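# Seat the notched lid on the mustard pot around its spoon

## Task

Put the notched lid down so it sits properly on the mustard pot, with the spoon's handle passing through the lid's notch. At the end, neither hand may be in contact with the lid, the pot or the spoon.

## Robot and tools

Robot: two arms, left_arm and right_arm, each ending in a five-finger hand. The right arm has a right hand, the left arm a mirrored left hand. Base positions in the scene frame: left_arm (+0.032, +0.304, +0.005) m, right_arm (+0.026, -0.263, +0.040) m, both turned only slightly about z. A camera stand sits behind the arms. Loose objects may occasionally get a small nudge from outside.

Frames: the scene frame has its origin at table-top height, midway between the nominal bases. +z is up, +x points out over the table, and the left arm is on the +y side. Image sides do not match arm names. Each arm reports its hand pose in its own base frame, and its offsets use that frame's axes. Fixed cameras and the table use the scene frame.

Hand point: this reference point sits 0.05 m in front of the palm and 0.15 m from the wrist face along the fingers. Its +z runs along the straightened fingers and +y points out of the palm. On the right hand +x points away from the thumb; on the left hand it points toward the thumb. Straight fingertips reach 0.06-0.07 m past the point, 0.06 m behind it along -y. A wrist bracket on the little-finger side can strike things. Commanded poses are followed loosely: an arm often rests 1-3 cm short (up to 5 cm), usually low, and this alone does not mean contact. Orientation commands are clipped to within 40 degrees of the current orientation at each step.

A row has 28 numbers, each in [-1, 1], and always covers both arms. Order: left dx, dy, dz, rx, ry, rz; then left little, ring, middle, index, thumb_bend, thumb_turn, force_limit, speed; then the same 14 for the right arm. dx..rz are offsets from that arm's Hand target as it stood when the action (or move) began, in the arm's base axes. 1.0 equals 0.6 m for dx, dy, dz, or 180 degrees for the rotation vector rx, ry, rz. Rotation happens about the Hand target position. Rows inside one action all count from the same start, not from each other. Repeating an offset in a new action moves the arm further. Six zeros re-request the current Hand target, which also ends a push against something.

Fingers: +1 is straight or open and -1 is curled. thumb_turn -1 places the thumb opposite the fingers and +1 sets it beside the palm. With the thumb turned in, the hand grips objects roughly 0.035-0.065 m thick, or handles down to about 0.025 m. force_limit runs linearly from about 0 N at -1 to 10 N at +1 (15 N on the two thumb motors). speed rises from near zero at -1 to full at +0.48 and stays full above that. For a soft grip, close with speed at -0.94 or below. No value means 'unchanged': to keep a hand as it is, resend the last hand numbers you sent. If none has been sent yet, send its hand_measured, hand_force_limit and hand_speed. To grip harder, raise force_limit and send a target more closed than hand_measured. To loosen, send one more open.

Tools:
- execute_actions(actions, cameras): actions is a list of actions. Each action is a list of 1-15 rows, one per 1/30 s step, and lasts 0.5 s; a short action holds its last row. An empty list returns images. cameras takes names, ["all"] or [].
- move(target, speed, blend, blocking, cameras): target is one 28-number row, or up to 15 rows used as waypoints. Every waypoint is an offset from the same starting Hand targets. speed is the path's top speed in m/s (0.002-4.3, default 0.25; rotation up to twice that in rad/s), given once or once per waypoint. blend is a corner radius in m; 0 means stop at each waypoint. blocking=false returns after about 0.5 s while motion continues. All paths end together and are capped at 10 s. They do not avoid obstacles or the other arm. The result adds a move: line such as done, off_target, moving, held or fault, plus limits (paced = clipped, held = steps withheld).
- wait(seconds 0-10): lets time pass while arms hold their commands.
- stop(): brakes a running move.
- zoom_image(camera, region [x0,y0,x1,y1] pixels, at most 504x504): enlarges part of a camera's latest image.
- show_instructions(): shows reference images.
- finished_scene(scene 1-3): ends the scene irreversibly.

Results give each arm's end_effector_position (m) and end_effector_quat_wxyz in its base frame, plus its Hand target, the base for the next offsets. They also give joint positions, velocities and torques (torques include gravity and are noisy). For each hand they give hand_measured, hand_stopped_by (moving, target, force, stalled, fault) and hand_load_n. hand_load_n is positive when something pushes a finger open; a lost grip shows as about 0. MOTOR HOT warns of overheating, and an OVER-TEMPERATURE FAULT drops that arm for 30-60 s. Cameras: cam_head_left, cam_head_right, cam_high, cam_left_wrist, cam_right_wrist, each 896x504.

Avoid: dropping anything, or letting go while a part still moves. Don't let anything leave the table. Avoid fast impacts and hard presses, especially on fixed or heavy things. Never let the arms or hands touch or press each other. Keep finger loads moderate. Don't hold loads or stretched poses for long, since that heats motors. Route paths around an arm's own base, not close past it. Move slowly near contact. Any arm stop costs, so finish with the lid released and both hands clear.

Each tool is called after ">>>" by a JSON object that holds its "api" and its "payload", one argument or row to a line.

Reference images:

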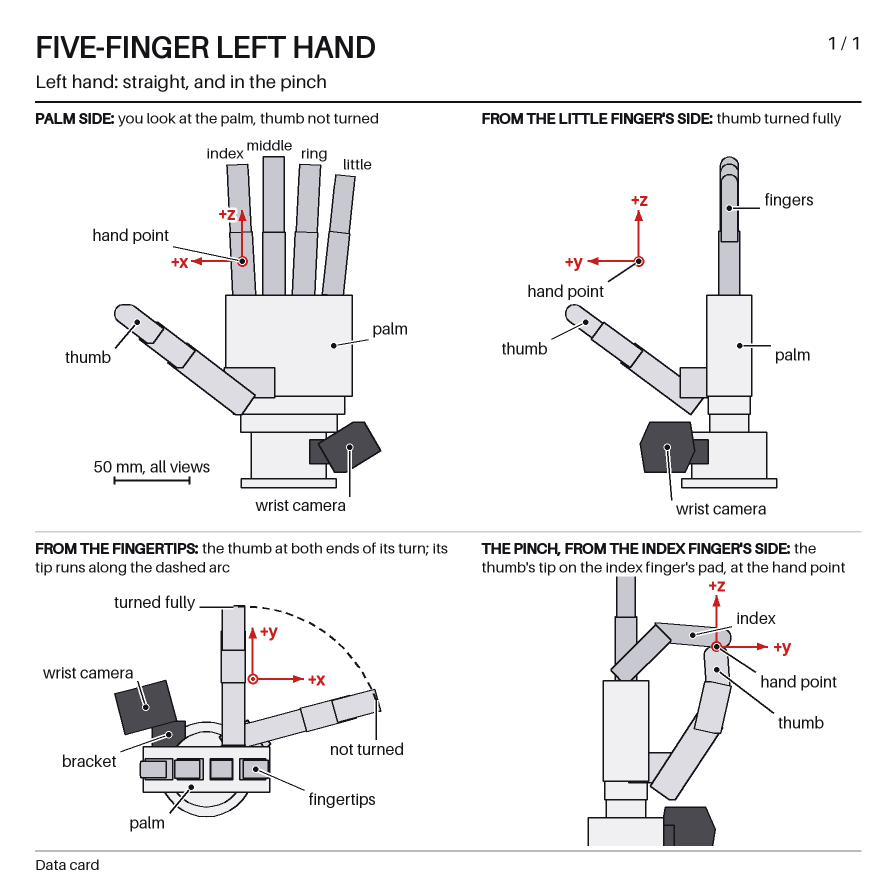

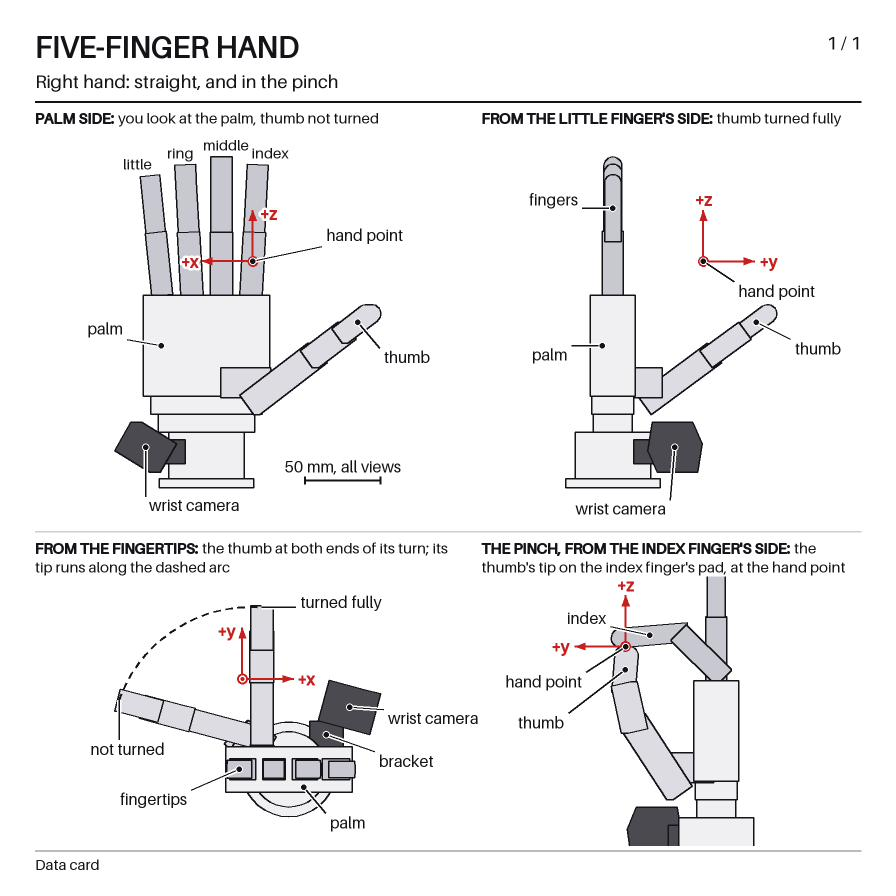

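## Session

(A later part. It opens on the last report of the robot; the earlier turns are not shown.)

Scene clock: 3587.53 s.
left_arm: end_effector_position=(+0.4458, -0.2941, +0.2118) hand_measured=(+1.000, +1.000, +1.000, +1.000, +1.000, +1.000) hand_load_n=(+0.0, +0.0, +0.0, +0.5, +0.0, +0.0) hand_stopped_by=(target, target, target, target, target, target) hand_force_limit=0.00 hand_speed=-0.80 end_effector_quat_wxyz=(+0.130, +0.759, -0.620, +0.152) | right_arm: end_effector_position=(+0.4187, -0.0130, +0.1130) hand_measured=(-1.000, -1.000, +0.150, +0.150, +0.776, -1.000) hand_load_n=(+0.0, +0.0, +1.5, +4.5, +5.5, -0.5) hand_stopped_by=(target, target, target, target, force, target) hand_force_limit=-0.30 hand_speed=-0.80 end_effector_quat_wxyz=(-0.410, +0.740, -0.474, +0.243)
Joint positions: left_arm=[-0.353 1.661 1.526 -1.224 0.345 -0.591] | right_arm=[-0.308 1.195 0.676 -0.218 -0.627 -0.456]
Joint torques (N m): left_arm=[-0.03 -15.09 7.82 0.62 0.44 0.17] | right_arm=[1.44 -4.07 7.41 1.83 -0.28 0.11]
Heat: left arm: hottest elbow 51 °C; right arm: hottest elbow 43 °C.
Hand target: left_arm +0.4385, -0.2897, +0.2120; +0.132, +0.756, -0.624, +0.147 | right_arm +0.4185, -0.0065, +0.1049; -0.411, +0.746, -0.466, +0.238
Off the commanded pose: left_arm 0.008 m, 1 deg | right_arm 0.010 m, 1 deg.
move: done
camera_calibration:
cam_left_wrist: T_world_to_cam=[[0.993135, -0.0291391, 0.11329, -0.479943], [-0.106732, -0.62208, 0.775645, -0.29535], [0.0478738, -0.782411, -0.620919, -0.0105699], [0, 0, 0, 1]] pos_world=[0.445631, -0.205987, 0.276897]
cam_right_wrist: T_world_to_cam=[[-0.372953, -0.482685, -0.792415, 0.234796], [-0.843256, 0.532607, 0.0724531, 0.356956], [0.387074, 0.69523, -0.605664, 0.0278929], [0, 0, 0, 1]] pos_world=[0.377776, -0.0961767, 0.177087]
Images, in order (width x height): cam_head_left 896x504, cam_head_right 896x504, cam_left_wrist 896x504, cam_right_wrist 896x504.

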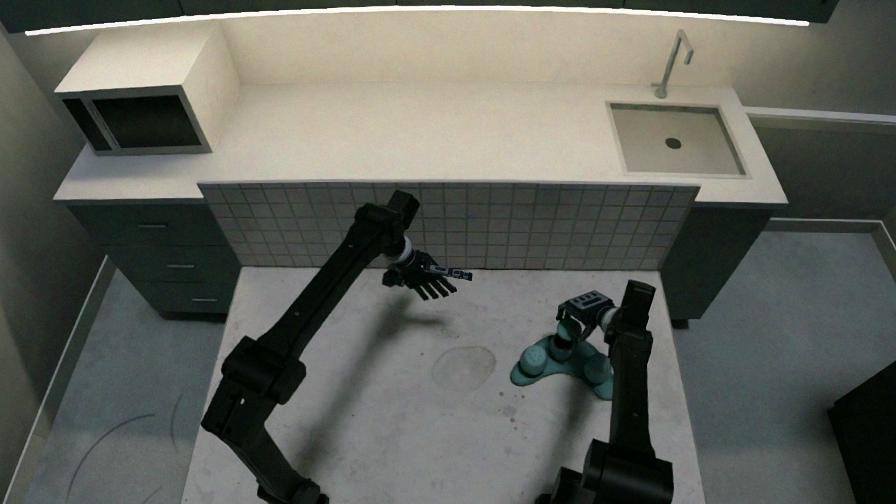

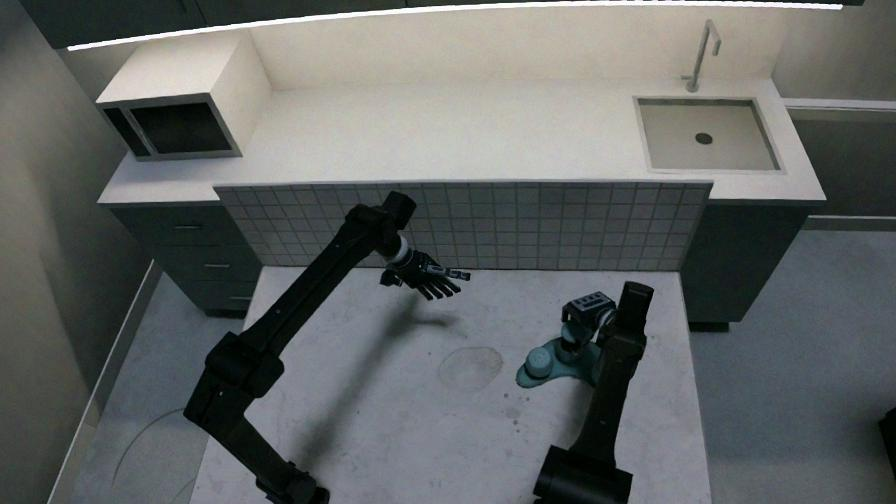

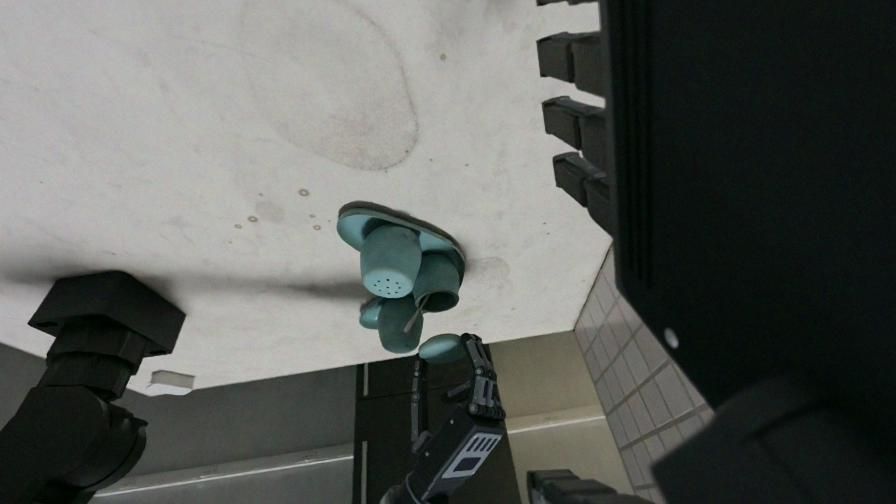

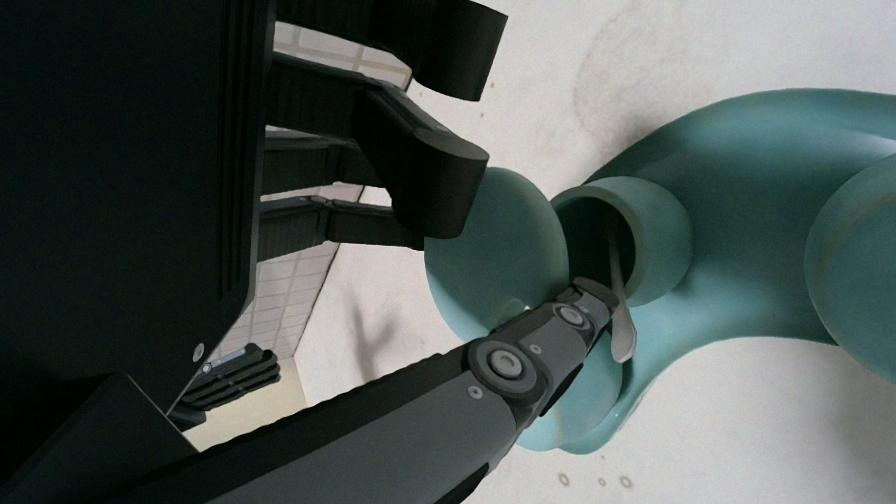

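>>> {"api": "move", "payload": {
  "target": [0,0,0,0,0,0,1,1,1,1,1,1,0,-0.8,0.0035,0.0055,-0.063,0,0,0.0,-1,-1,0.15,0.15,0.6,-1,-0.3,-0.8],
  "speed": 0.08,
  "cameras": ["cam_right_wrist","cam_left_wrist","cam_head_left"]
}}

>>> {"api": "zoom_image", "payload": {
  "camera": "cam_head_left",
  "region": [530, 310, 600, 370]
}}

>>> {"api": "zoom_image", "payload": {
  "camera": "cam_right_wrist",
  "region": [400, 120, 740, 380]
}}

>>> {"api": "zoom_image", "payload": {
  "camera": "cam_left_wrist",
  "region": [390, 270, 480, 360]
}}

Scene clock: 3607.17 s.
left_arm: end_effector_position=(+0.4458, -0.2941, +0.2118) hand_measured=(+1.000, +1.000, +1.000, +1.000, +1.000, +1.000) hand_load_n=(-0.5, +0.0, +0.0, +0.0, +0.0, +0.0) hand_stopped_by=(target, target, target, target, target, target) hand_force_limit=0.00 hand_speed=-0.80 end_effector_quat_wxyz=(+0.130, +0.759, -0.620, +0.152) | right_arm: end_effector_position=(+0.4220, -0.0101, +0.0758) hand_measured=(-1.000, -1.000, +0.150, +0.150, +0.776, -1.000) hand_load_n=(+0.0, +0.0, +1.5, +4.5, +5.0, +0.0) hand_stopped_by=(target, target, target, target, force, target) hand_force_limit=-0.30 hand_speed=-0.80 end_effector_quat_wxyz=(-0.411, +0.743, -0.469, +0.245)
Joint positions: left_arm=[-0.353 1.661 1.526 -1.224 0.345 -0.591] | right_arm=[-0.297 1.274 0.621 -0.077 -0.623 -0.456]
Joint torques (N m): left_arm=[-0.03 -15.09 7.8 0.62 0.44 0.17] | right_arm=[1.26 -4.66 6.58 2.14 -0.18 0.13]
Heat: left arm: hottest elbow 51 °C; right arm: hottest elbow 42 °C.
Hand target: left_arm +0.4385, -0.2897, +0.2120; +0.132, +0.756, -0.624, +0.147 | right_arm +0.4207, -0.0032, +0.0671; -0.412, +0.746, -0.466, +0.238
Off the commanded pose: left_arm 0.008 m, 1 deg | right_arm 0.011 m, 1 deg.
move: off_target (right_arm)
camera_calibration:
cam_left_wrist: T_world_to_cam=[[0.993135, -0.0291391, 0.11329, -0.479943], [-0.106732, -0.62208, 0.775645, -0.29535], [0.0478738, -0.782411, -0.620919, -0.0105699], [0, 0, 0, 1]] pos_world=[0.445631, -0.205987, 0.276897]
cam_right_wrist: T_world_to_cam=[[-0.364049, -0.48981, -0.792184, 0.20412], [-0.848015, 0.526037, 0.0644559, 0.363454], [0.385147, 0.695249, -0.606869, 0.00298042], [0, 0, 0, 1]] pos_world=[0.381376, -0.0932825, 0.140083]
Images, in order (width x height): cam_head_left 896x504, cam_left_wrist 896x504, cam_right_wrist 896x504.

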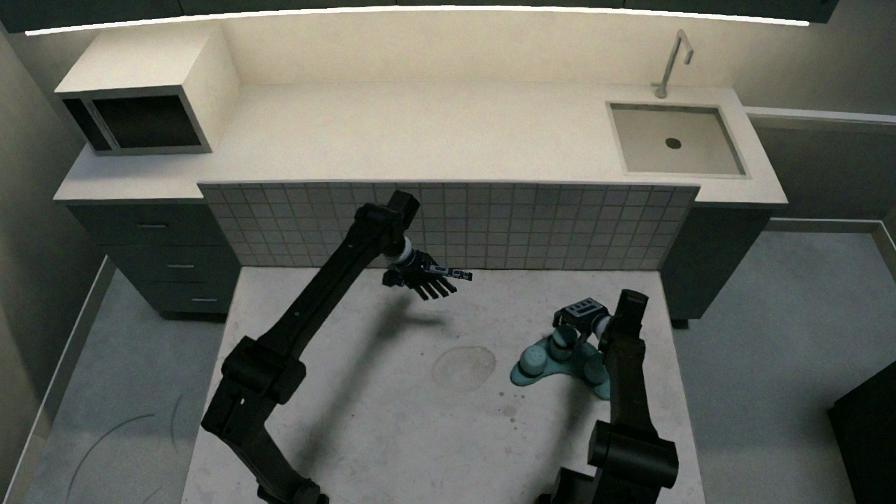

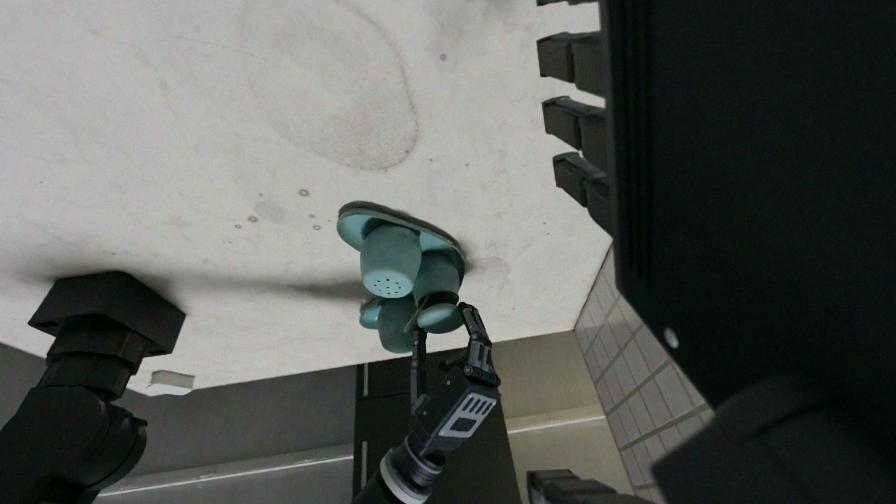

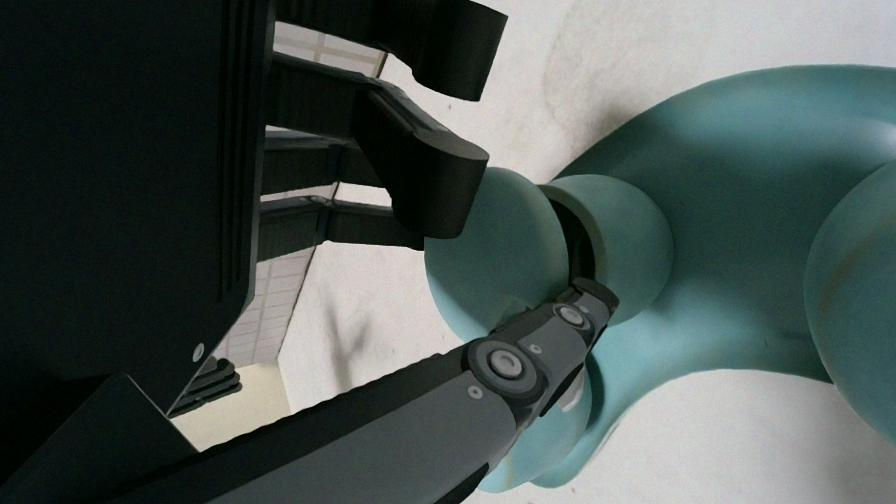

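Scaled by 7.200 from the camera's 896x504 image, which has a finer 1280x720 frame.

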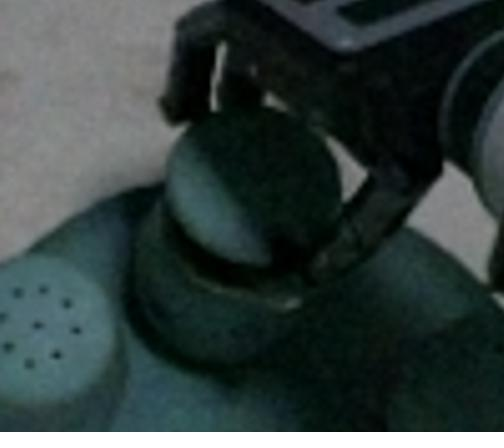

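Scaled by 1.482 from the camera's 896x504 image, which has a finer 1280x720 frame.

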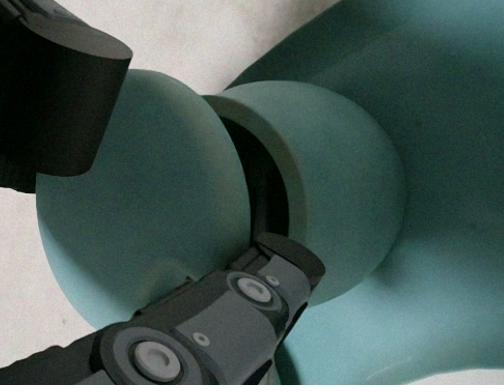

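Scaled by 5.600 from the camera's 896x504 image, which has a finer 1280x720 frame.

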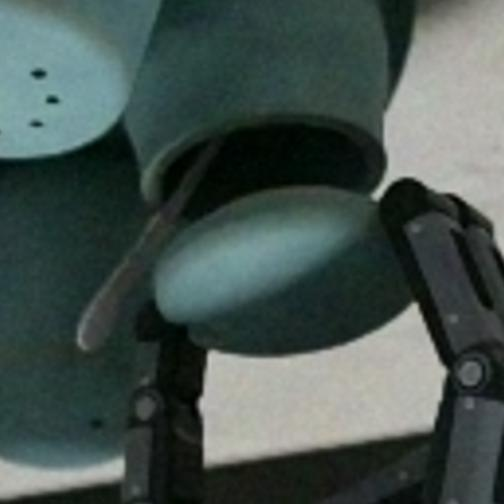

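>>> {"api": "move", "payload": {
  "target": [0,0,0,0,0,0,1,1,1,1,1,1,0,-0.8,-0.0045,0.0,-0.022,0,0,0.0,-1,-1,0.15,0.15,0.6,-1,-0.3,-0.8],
  "speed": 0.05,
  "cameras": ["cam_right_wrist","cam_left_wrist","cam_head_left"]
}}

>>> {"api": "zoom_image", "payload": {
  "camera": "cam_head_left",
  "region": [530, 310, 600, 370]
}}

>>> {"api": "zoom_image", "payload": {
  "camera": "cam_right_wrist",
  "region": [450, 150, 650, 350]
}}

>>> {"api": "zoom_image", "payload": {
  "camera": "cam_left_wrist",
  "region": [390, 270, 480, 360]
}}

Scene clock: 3621.77 s.
left_arm: end_effector_position=(+0.4458, -0.2941, +0.2118) hand_measured=(+1.000, +1.000, +1.000, +1.000, +1.000, +1.000) hand_load_n=(+0.0, +0.0, +0.0, +0.0, +0.0, +0.0) hand_stopped_by=(target, target, target, target, target, target) hand_force_limit=0.00 hand_speed=-0.80 end_effector_quat_wxyz=(+0.130, +0.759, -0.620, +0.152) | right_arm: end_effector_position=(+0.4202, -0.0095, +0.0634) hand_measured=(-1.000, -1.000, +0.150, +0.150, +0.776, -1.000) hand_load_n=(+0.0, +0.0, +1.5, +4.5, +5.5, +0.0) hand_stopped_by=(target, target, target, target, force, target) hand_force_limit=-0.30 hand_speed=-0.80 end_effector_quat_wxyz=(-0.411, +0.742, -0.468, +0.246)
Joint positions: left_arm=[-0.353 1.661 1.526 -1.224 0.345 -0.591] | right_arm=[-0.297 1.297 0.598 -0.031 -0.623 -0.456]
Joint torques (N m): left_arm=[-0.03 -15.03 7.82 0.62 0.44 0.17] | right_arm=[1.38 -4.31 6.46 1.98 -0.2 0.15]
Heat: left arm: hottest elbow 51 °C; right arm: hottest elbow 41 °C.
Hand target: left_arm +0.4385, -0.2897, +0.2120; +0.132, +0.756, -0.624, +0.147 | right_arm +0.4179, -0.0031, +0.0538; -0.411, +0.746, -0.466, +0.238
Off the commanded pose: left_arm 0.008 m, 1 deg | right_arm 0.012 m, 1 deg.
move: off_target (right_arm)
camera_calibration:
cam_left_wrist: T_world_to_cam=[[0.993135, -0.0291391, 0.11329, -0.479943], [-0.106732, -0.62208, 0.775645, -0.29535], [0.0478738, -0.782411, -0.620919, -0.0105699], [0, 0, 0, 1]] pos_world=[0.445631, -0.205987, 0.276897]
cam_right_wrist: T_world_to_cam=[[-0.363199, -0.49004, -0.792431, 0.193543], [-0.848061, 0.526097, 0.0633574, 0.36258], [0.385848, 0.695042, -0.606662, -0.00464147], [0, 0, 0, 1]] pos_world=[0.379576, -0.0926824, 0.127582]
Images, in order (width x height): cam_head_left 896x504, cam_left_wrist 896x504, cam_right_wrist 896x504.

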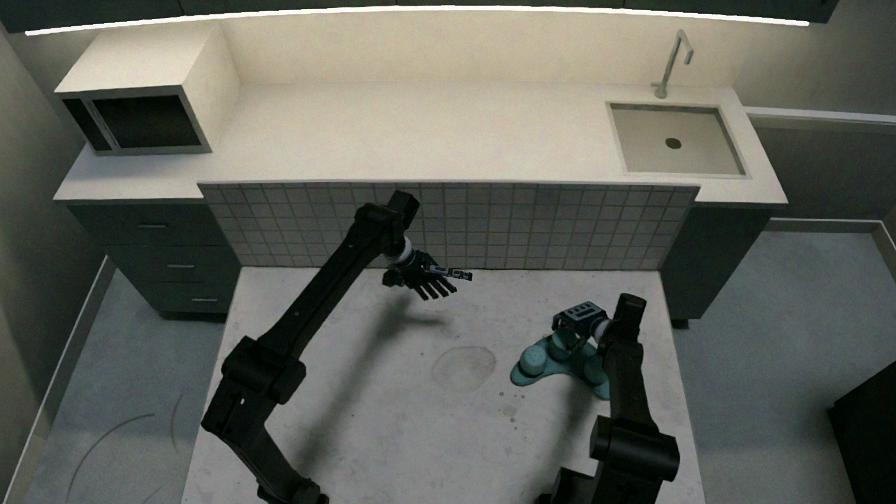

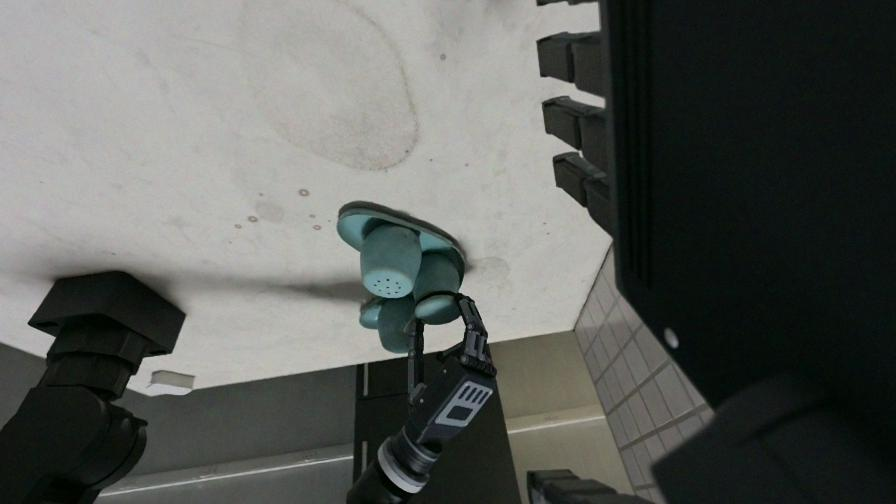

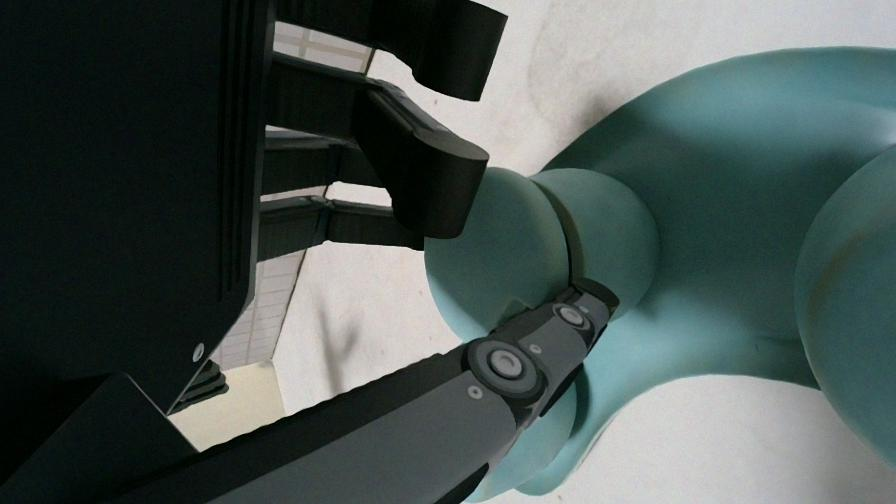

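Scaled by 7.200 from the camera's 896x504 image, which has a finer 1280x720 frame.

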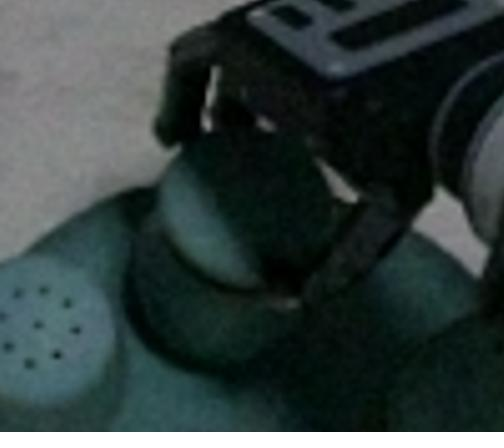

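Scaled by 2.520 from the camera's 896x504 image, which has a finer 1280x720 frame.

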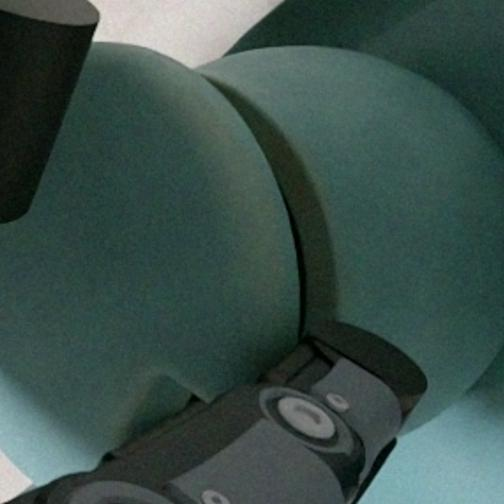

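Scaled by 5.600 from the camera's 896x504 image, which has a finer 1280x720 frame.

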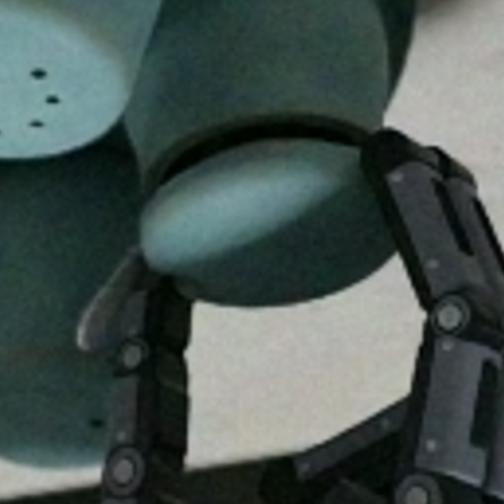

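>>> {"api": "move", "payload": {
  "target": [0,0,0,0,0,0,1,1,1,1,1,1,0,-0.8,-0.0015,0.0,-0.013,0,0,0.0,-1,-1,0.15,0.15,0.6,-1,-0.3,-0.8],
  "speed": 0.04,
  "cameras": ["cam_right_wrist","cam_left_wrist","cam_head_left"]
}}

>>> {"api": "zoom_image", "payload": {
  "camera": "cam_right_wrist",
  "region": [450, 150, 650, 350]
}}

>>> {"api": "zoom_image", "payload": {
  "camera": "cam_left_wrist",
  "region": [390, 270, 480, 360]
}}

Scene clock: 3633.63 s.
left_arm: end_effector_position=(+0.4458, -0.2941, +0.2118) hand_measured=(+1.000, +1.000, +1.000, +1.000, +1.000, +1.000) hand_load_n=(+0.0, -0.5, +0.0, +0.0, -0.5, +0.0) hand_stopped_by=(target, target, target, target, target, target) hand_force_limit=0.00 hand_speed=-0.80 end_effector_quat_wxyz=(+0.130, +0.759, -0.620, +0.152) | right_arm: end_effector_position=(+0.4220, -0.0098, +0.0601) hand_measured=(-1.000, -1.000, +0.150, +0.150, +0.776, -1.000) hand_load_n=(+0.0, +0.0, +1.5, +4.5, +5.5, +0.0) hand_stopped_by=(target, target, target, target, force, target) hand_force_limit=-0.30 hand_speed=-0.80 end_effector_quat_wxyz=(-0.413, +0.742, -0.465, +0.251)
Joint positions: left_arm=[-0.353 1.661 1.526 -1.224 0.345 -0.591] | right_arm=[-0.297 1.307 0.59 0.001 -0.624 -0.456]
Joint torques (N m): left_arm=[-0.03 -15.03 7.82 0.61 0.44 0.17] | right_arm=[1.38 -4.13 6.12 2.04 -0.21 0.13]
Heat: left arm: hottest elbow 51 °C; right arm: hottest elbow 41 °C.
Hand target: left_arm +0.4385, -0.2897, +0.2120; +0.132, +0.756, -0.624, +0.147 | right_arm +0.4170, -0.0032, +0.0460; -0.411, +0.746, -0.466, +0.238
Off the commanded pose: left_arm 0.008 m, 1 deg | right_arm 0.016 m, 2 deg.
move: off_target (right_arm)
camera_calibration:
cam_left_wrist: T_world_to_cam=[[0.993135, -0.0291391, 0.11329, -0.479943], [-0.106732, -0.62208, 0.775645, -0.29535], [0.0478738, -0.782411, -0.620919, -0.0105699], [0, 0, 0, 1]] pos_world=[0.445631, -0.205987, 0.276897]
cam_right_wrist: T_world_to_cam=[[-0.35256, -0.492648, -0.795613, 0.187165], [-0.849404, 0.525258, 0.0511539, 0.365787], [0.392701, 0.693832, -0.603642, -0.0101511], [0, 0, 0, 1]] pos_world=[0.380674, -0.0928829, 0.124072]
Images, in order (width x height): cam_head_left 896x504, cam_left_wrist 896x504, cam_right_wrist 896x504.

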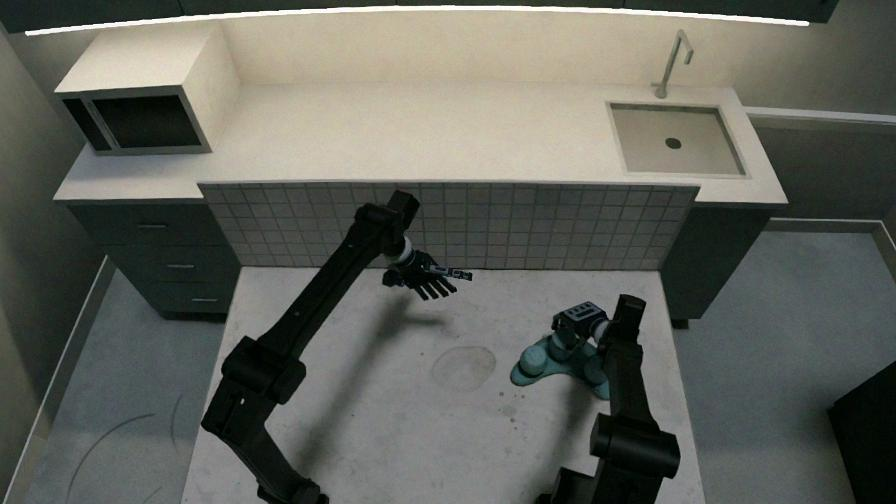

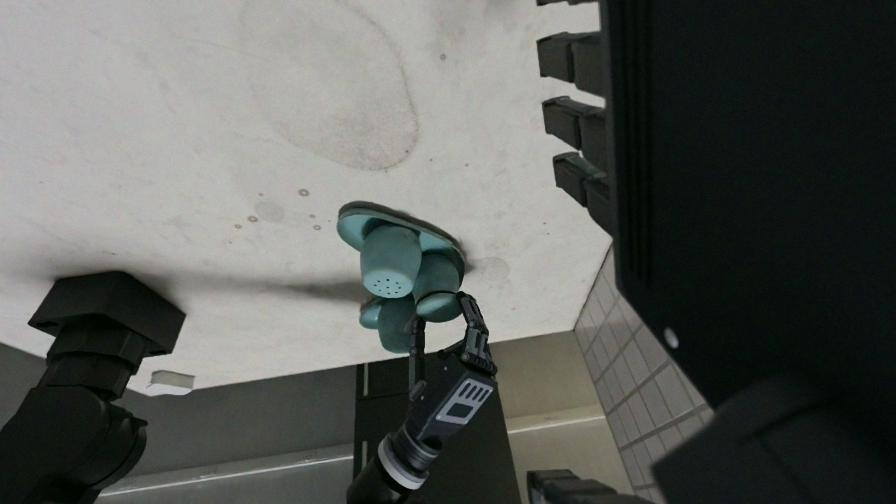

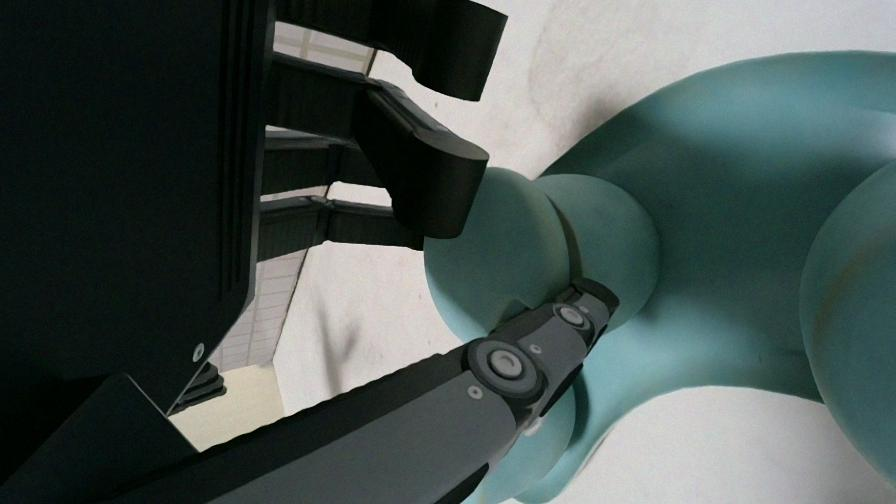

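Scaled by 2.520 from the camera's 896x504 image, which has a finer 1280x720 frame.

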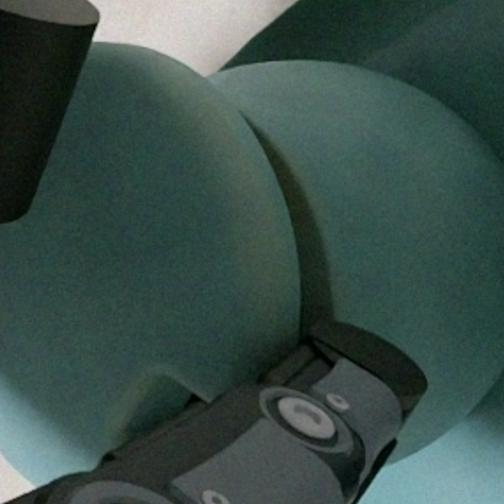

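Scaled by 5.600 from the camera's 896x504 image, which has a finer 1280x720 frame.

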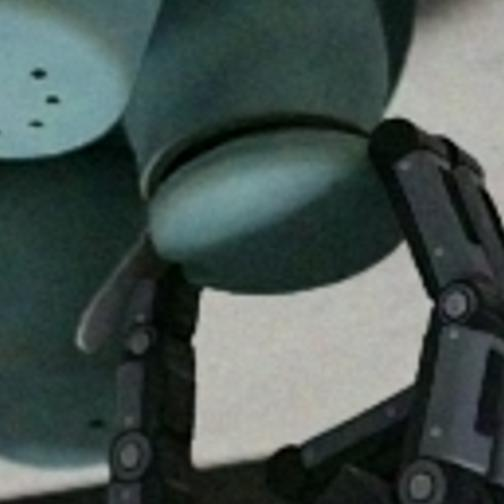

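>>> {"api": "move", "payload": {
  "target": [0,0,0,0,0,0,1,1,1,1,1,1,0,-0.8,-0.0083,0.0,-0.002,0,0,0.0,-1,-1,0.15,0.15,0.6,-1,-0.3,-0.8],
  "speed": 0.03,
  "cameras": ["cam_right_wrist","cam_left_wrist"]
}}

>>> {"api": "zoom_image", "payload": {
  "camera": "cam_right_wrist",
  "region": [450, 150, 650, 350]
}}

>>> {"api": "zoom_image", "payload": {
  "camera": "cam_left_wrist",
  "region": [390, 270, 480, 360]
}}

Scene clock: 3643.67 s.
left_arm: end_effector_position=(+0.4458, -0.2941, +0.2118) hand_measured=(+1.000, +1.000, +1.000, +1.000, +1.000, +1.000) hand_load_n=(+0.0, +0.0, +0.0, +0.0, +0.0, +0.0) hand_stopped_by=(target, target, target, target, target, target) hand_force_limit=0.00 hand_speed=-0.80 end_effector_quat_wxyz=(+0.130, +0.759, -0.620, +0.152) | right_arm: end_effector_position=(+0.4216, -0.0090, +0.0595) hand_measured=(-1.000, -1.000, +0.150, +0.150, +0.776, -1.000) hand_load_n=(+0.0, +0.0, +1.5, +4.5, +5.0, +0.0) hand_stopped_by=(target, target, target, target, force, target) hand_force_limit=-0.30 hand_speed=-0.80 end_effector_quat_wxyz=(-0.415, +0.742, -0.463, +0.252)
Joint positions: left_arm=[-0.353 1.661 1.526 -1.224 0.345 -0.591] | right_arm=[-0.297 1.307 0.585 0.011 -0.628 -0.456]
Joint torques (N m): left_arm=[-0.03 -15.03 7.82 0.61 0.45 0.17] | right_arm=[0.32 -4.72 5.39 1.7 -0.18 0.11]
Heat: left arm: hottest elbow 51 °C; right arm: hottest elbow 41 °C.
Hand target: left_arm +0.4385, -0.2897, +0.2120; +0.132, +0.756, -0.624, +0.147 | right_arm +0.4120, -0.0032, +0.0448; -0.411, +0.746, -0.466, +0.238
Off the commanded pose: left_arm 0.008 m, 1 deg | right_arm 0.018 m, 2 deg.
move: off_target (right_arm)
camera_calibration:
cam_left_wrist: T_world_to_cam=[[0.993135, -0.0291391, 0.11329, -0.479943], [-0.106732, -0.62208, 0.775645, -0.29535], [0.0478738, -0.782411, -0.620919, -0.0105699], [0, 0, 0, 1]] pos_world=[0.445631, -0.205987, 0.276897]
cam_right_wrist: T_world_to_cam=[[-0.346748, -0.492914, -0.797999, 0.184588], [-0.851182, 0.522767, 0.0469512, 0.365973], [0.394024, 0.695522, -0.600827, -0.0115695], [0, 0, 0, 1]] pos_world=[0.380074, -0.0922854, 0.123167]
Images, in order (width x height): cam_left_wrist 896x504, cam_right_wrist 896x504.

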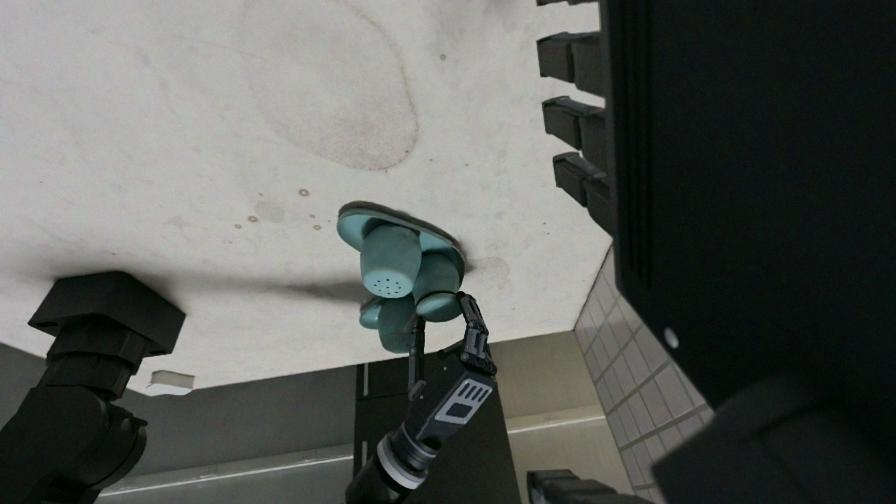

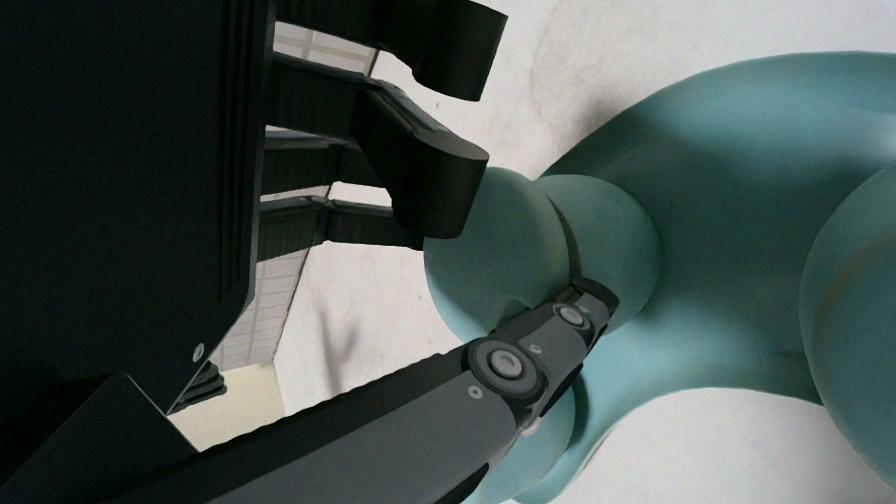

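Scaled by 2.520 from the camera's 896x504 image, which has a finer 1280x720 frame.

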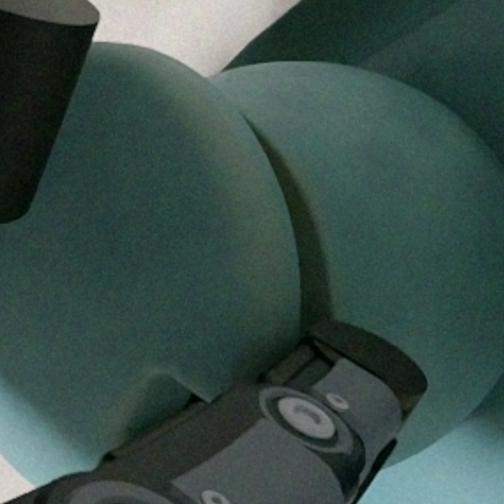

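Scaled by 5.600 from the camera's 896x504 image, which has a finer 1280x720 frame.

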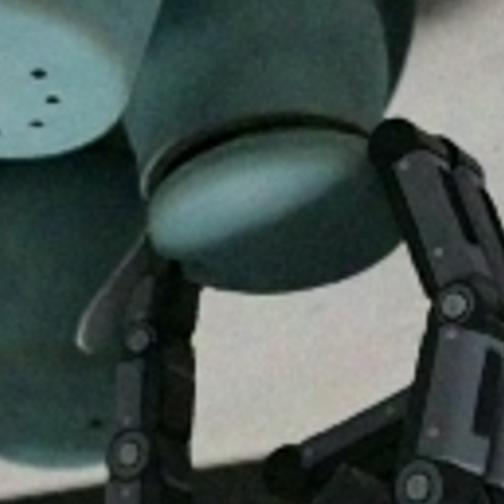

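>>> {"api": "zoom_image", "payload": {
  "camera": "cam_right_wrist",
  "region": [490, 280, 550, 330]
}}

>>> {"api": "zoom_image", "payload": {
  "camera": "cam_left_wrist",
  "region": [400, 295, 430, 335]
}}

>>> {"api": "execute_actions", "payload": {
  "actions": [],
  "cameras": ["cam_head_left","cam_head_right"]
}}

>>> {"api": "zoom_image", "payload": {
  "camera": "cam_head_left",
  "region": [545, 320, 585, 360]
}}

>>> {"api": "zoom_image", "payload": {
  "camera": "cam_head_right",
  "region": [550, 320, 590, 360]
}}

Scaled by 8.400 from the camera's 896x504 image, which has a finer 1280x720 frame.

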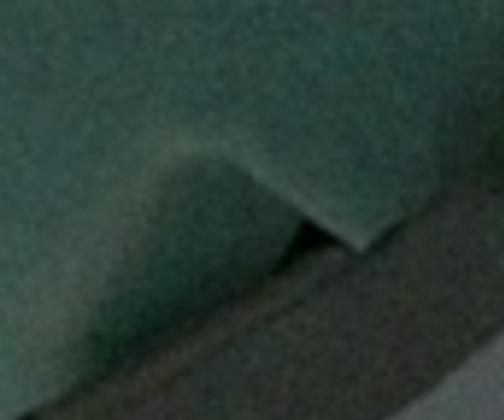

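Scaled by 12.600 from the camera's 896x504 image, which has a finer 1280x720 frame.

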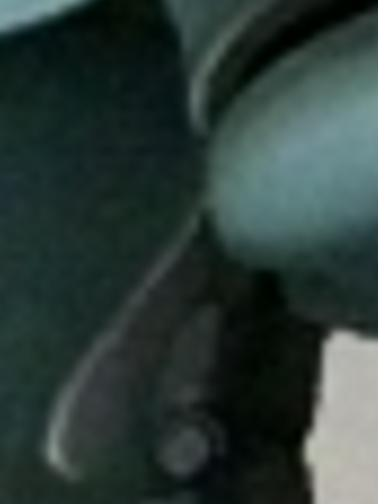

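Scene clock: 3655.20 s.
left_arm: end_effector_position=(+0.4458, -0.2941, +0.2118) hand_measured=(+1.000, +1.000, +1.000, +1.000, +1.000, +1.000) hand_load_n=(+0.0, +0.0, +0.0, +0.0, +0.0, +0.0) hand_stopped_by=(target, target, target, target, target, target) hand_force_limit=0.00 hand_speed=-0.80 end_effector_quat_wxyz=(+0.130, +0.759, -0.620, +0.152) | right_arm: end_effector_position=(+0.4214, -0.0090, +0.0593) hand_measured=(-1.000, -1.000, +0.150, +0.150, +0.776, -1.000) hand_load_n=(+0.0, +0.0, +1.5, +4.5, +5.5, +0.0) hand_stopped_by=(target, target, target, target, force, target) hand_force_limit=-0.30 hand_speed=-0.80 end_effector_quat_wxyz=(-0.415, +0.742, -0.463, +0.252)
Joint positions: left_arm=[-0.353 1.661 1.526 -1.224 0.345 -0.591] | right_arm=[-0.297 1.307 0.584 0.011 -0.628 -0.456]
Joint velocities: within noise
Joint torques (N m): left_arm=[-0.03 -15.03 7.83 0.62 0.44 0.17] | right_arm=[1.26 -4.37 5.24 1.7 -0.19 0.08]
Heat: left arm: hottest elbow 51 °C; right arm: hottest elbow 41 °C.
Hand target: left_arm +0.4385, -0.2897, +0.2120; +0.132, +0.756, -0.624, +0.147 | right_arm +0.4120, -0.0032, +0.0448; -0.411, +0.746, -0.466, +0.238
Off the commanded pose: left_arm 0.008 m, 1 deg | right_arm 0.018 m, 2 deg.
Images, in order (width x height): cam_head_left 896x504, cam_head_right 896x504.

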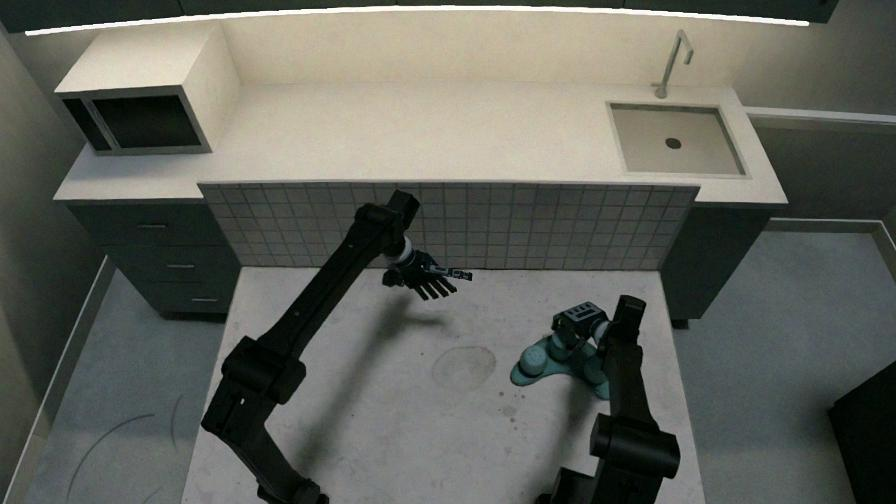

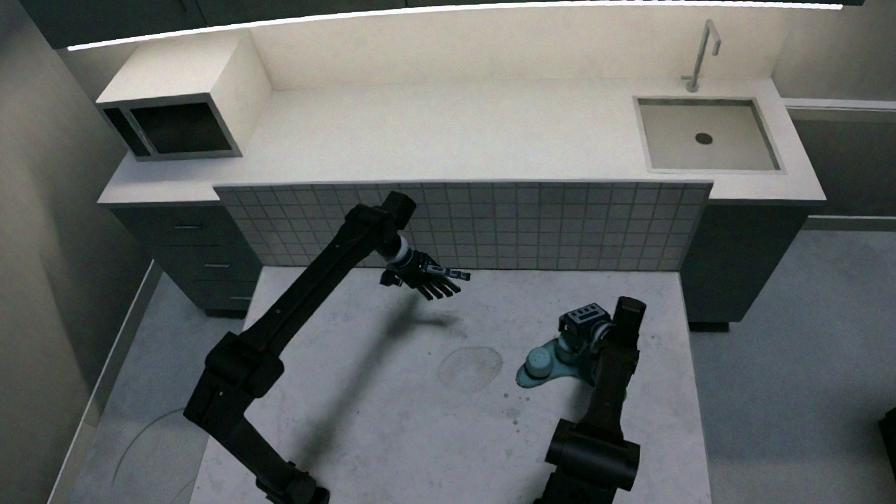

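Scaled by 12.600 from the camera's 896x504 image, which has a finer 1280x720 frame.

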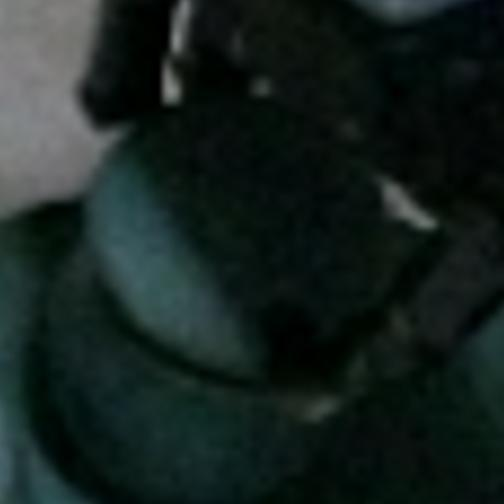

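Scaled by 12.600 from the camera's 896x504 image, which has a finer 1280x720 frame.

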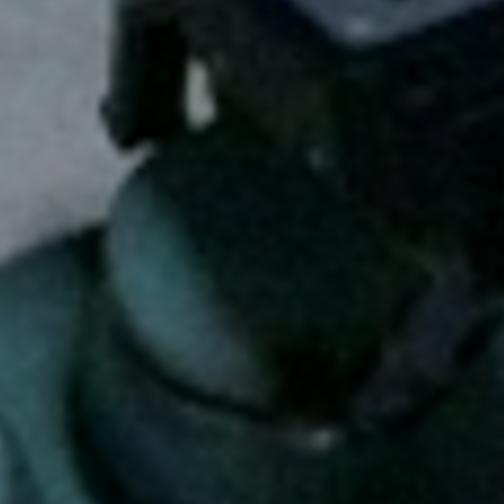

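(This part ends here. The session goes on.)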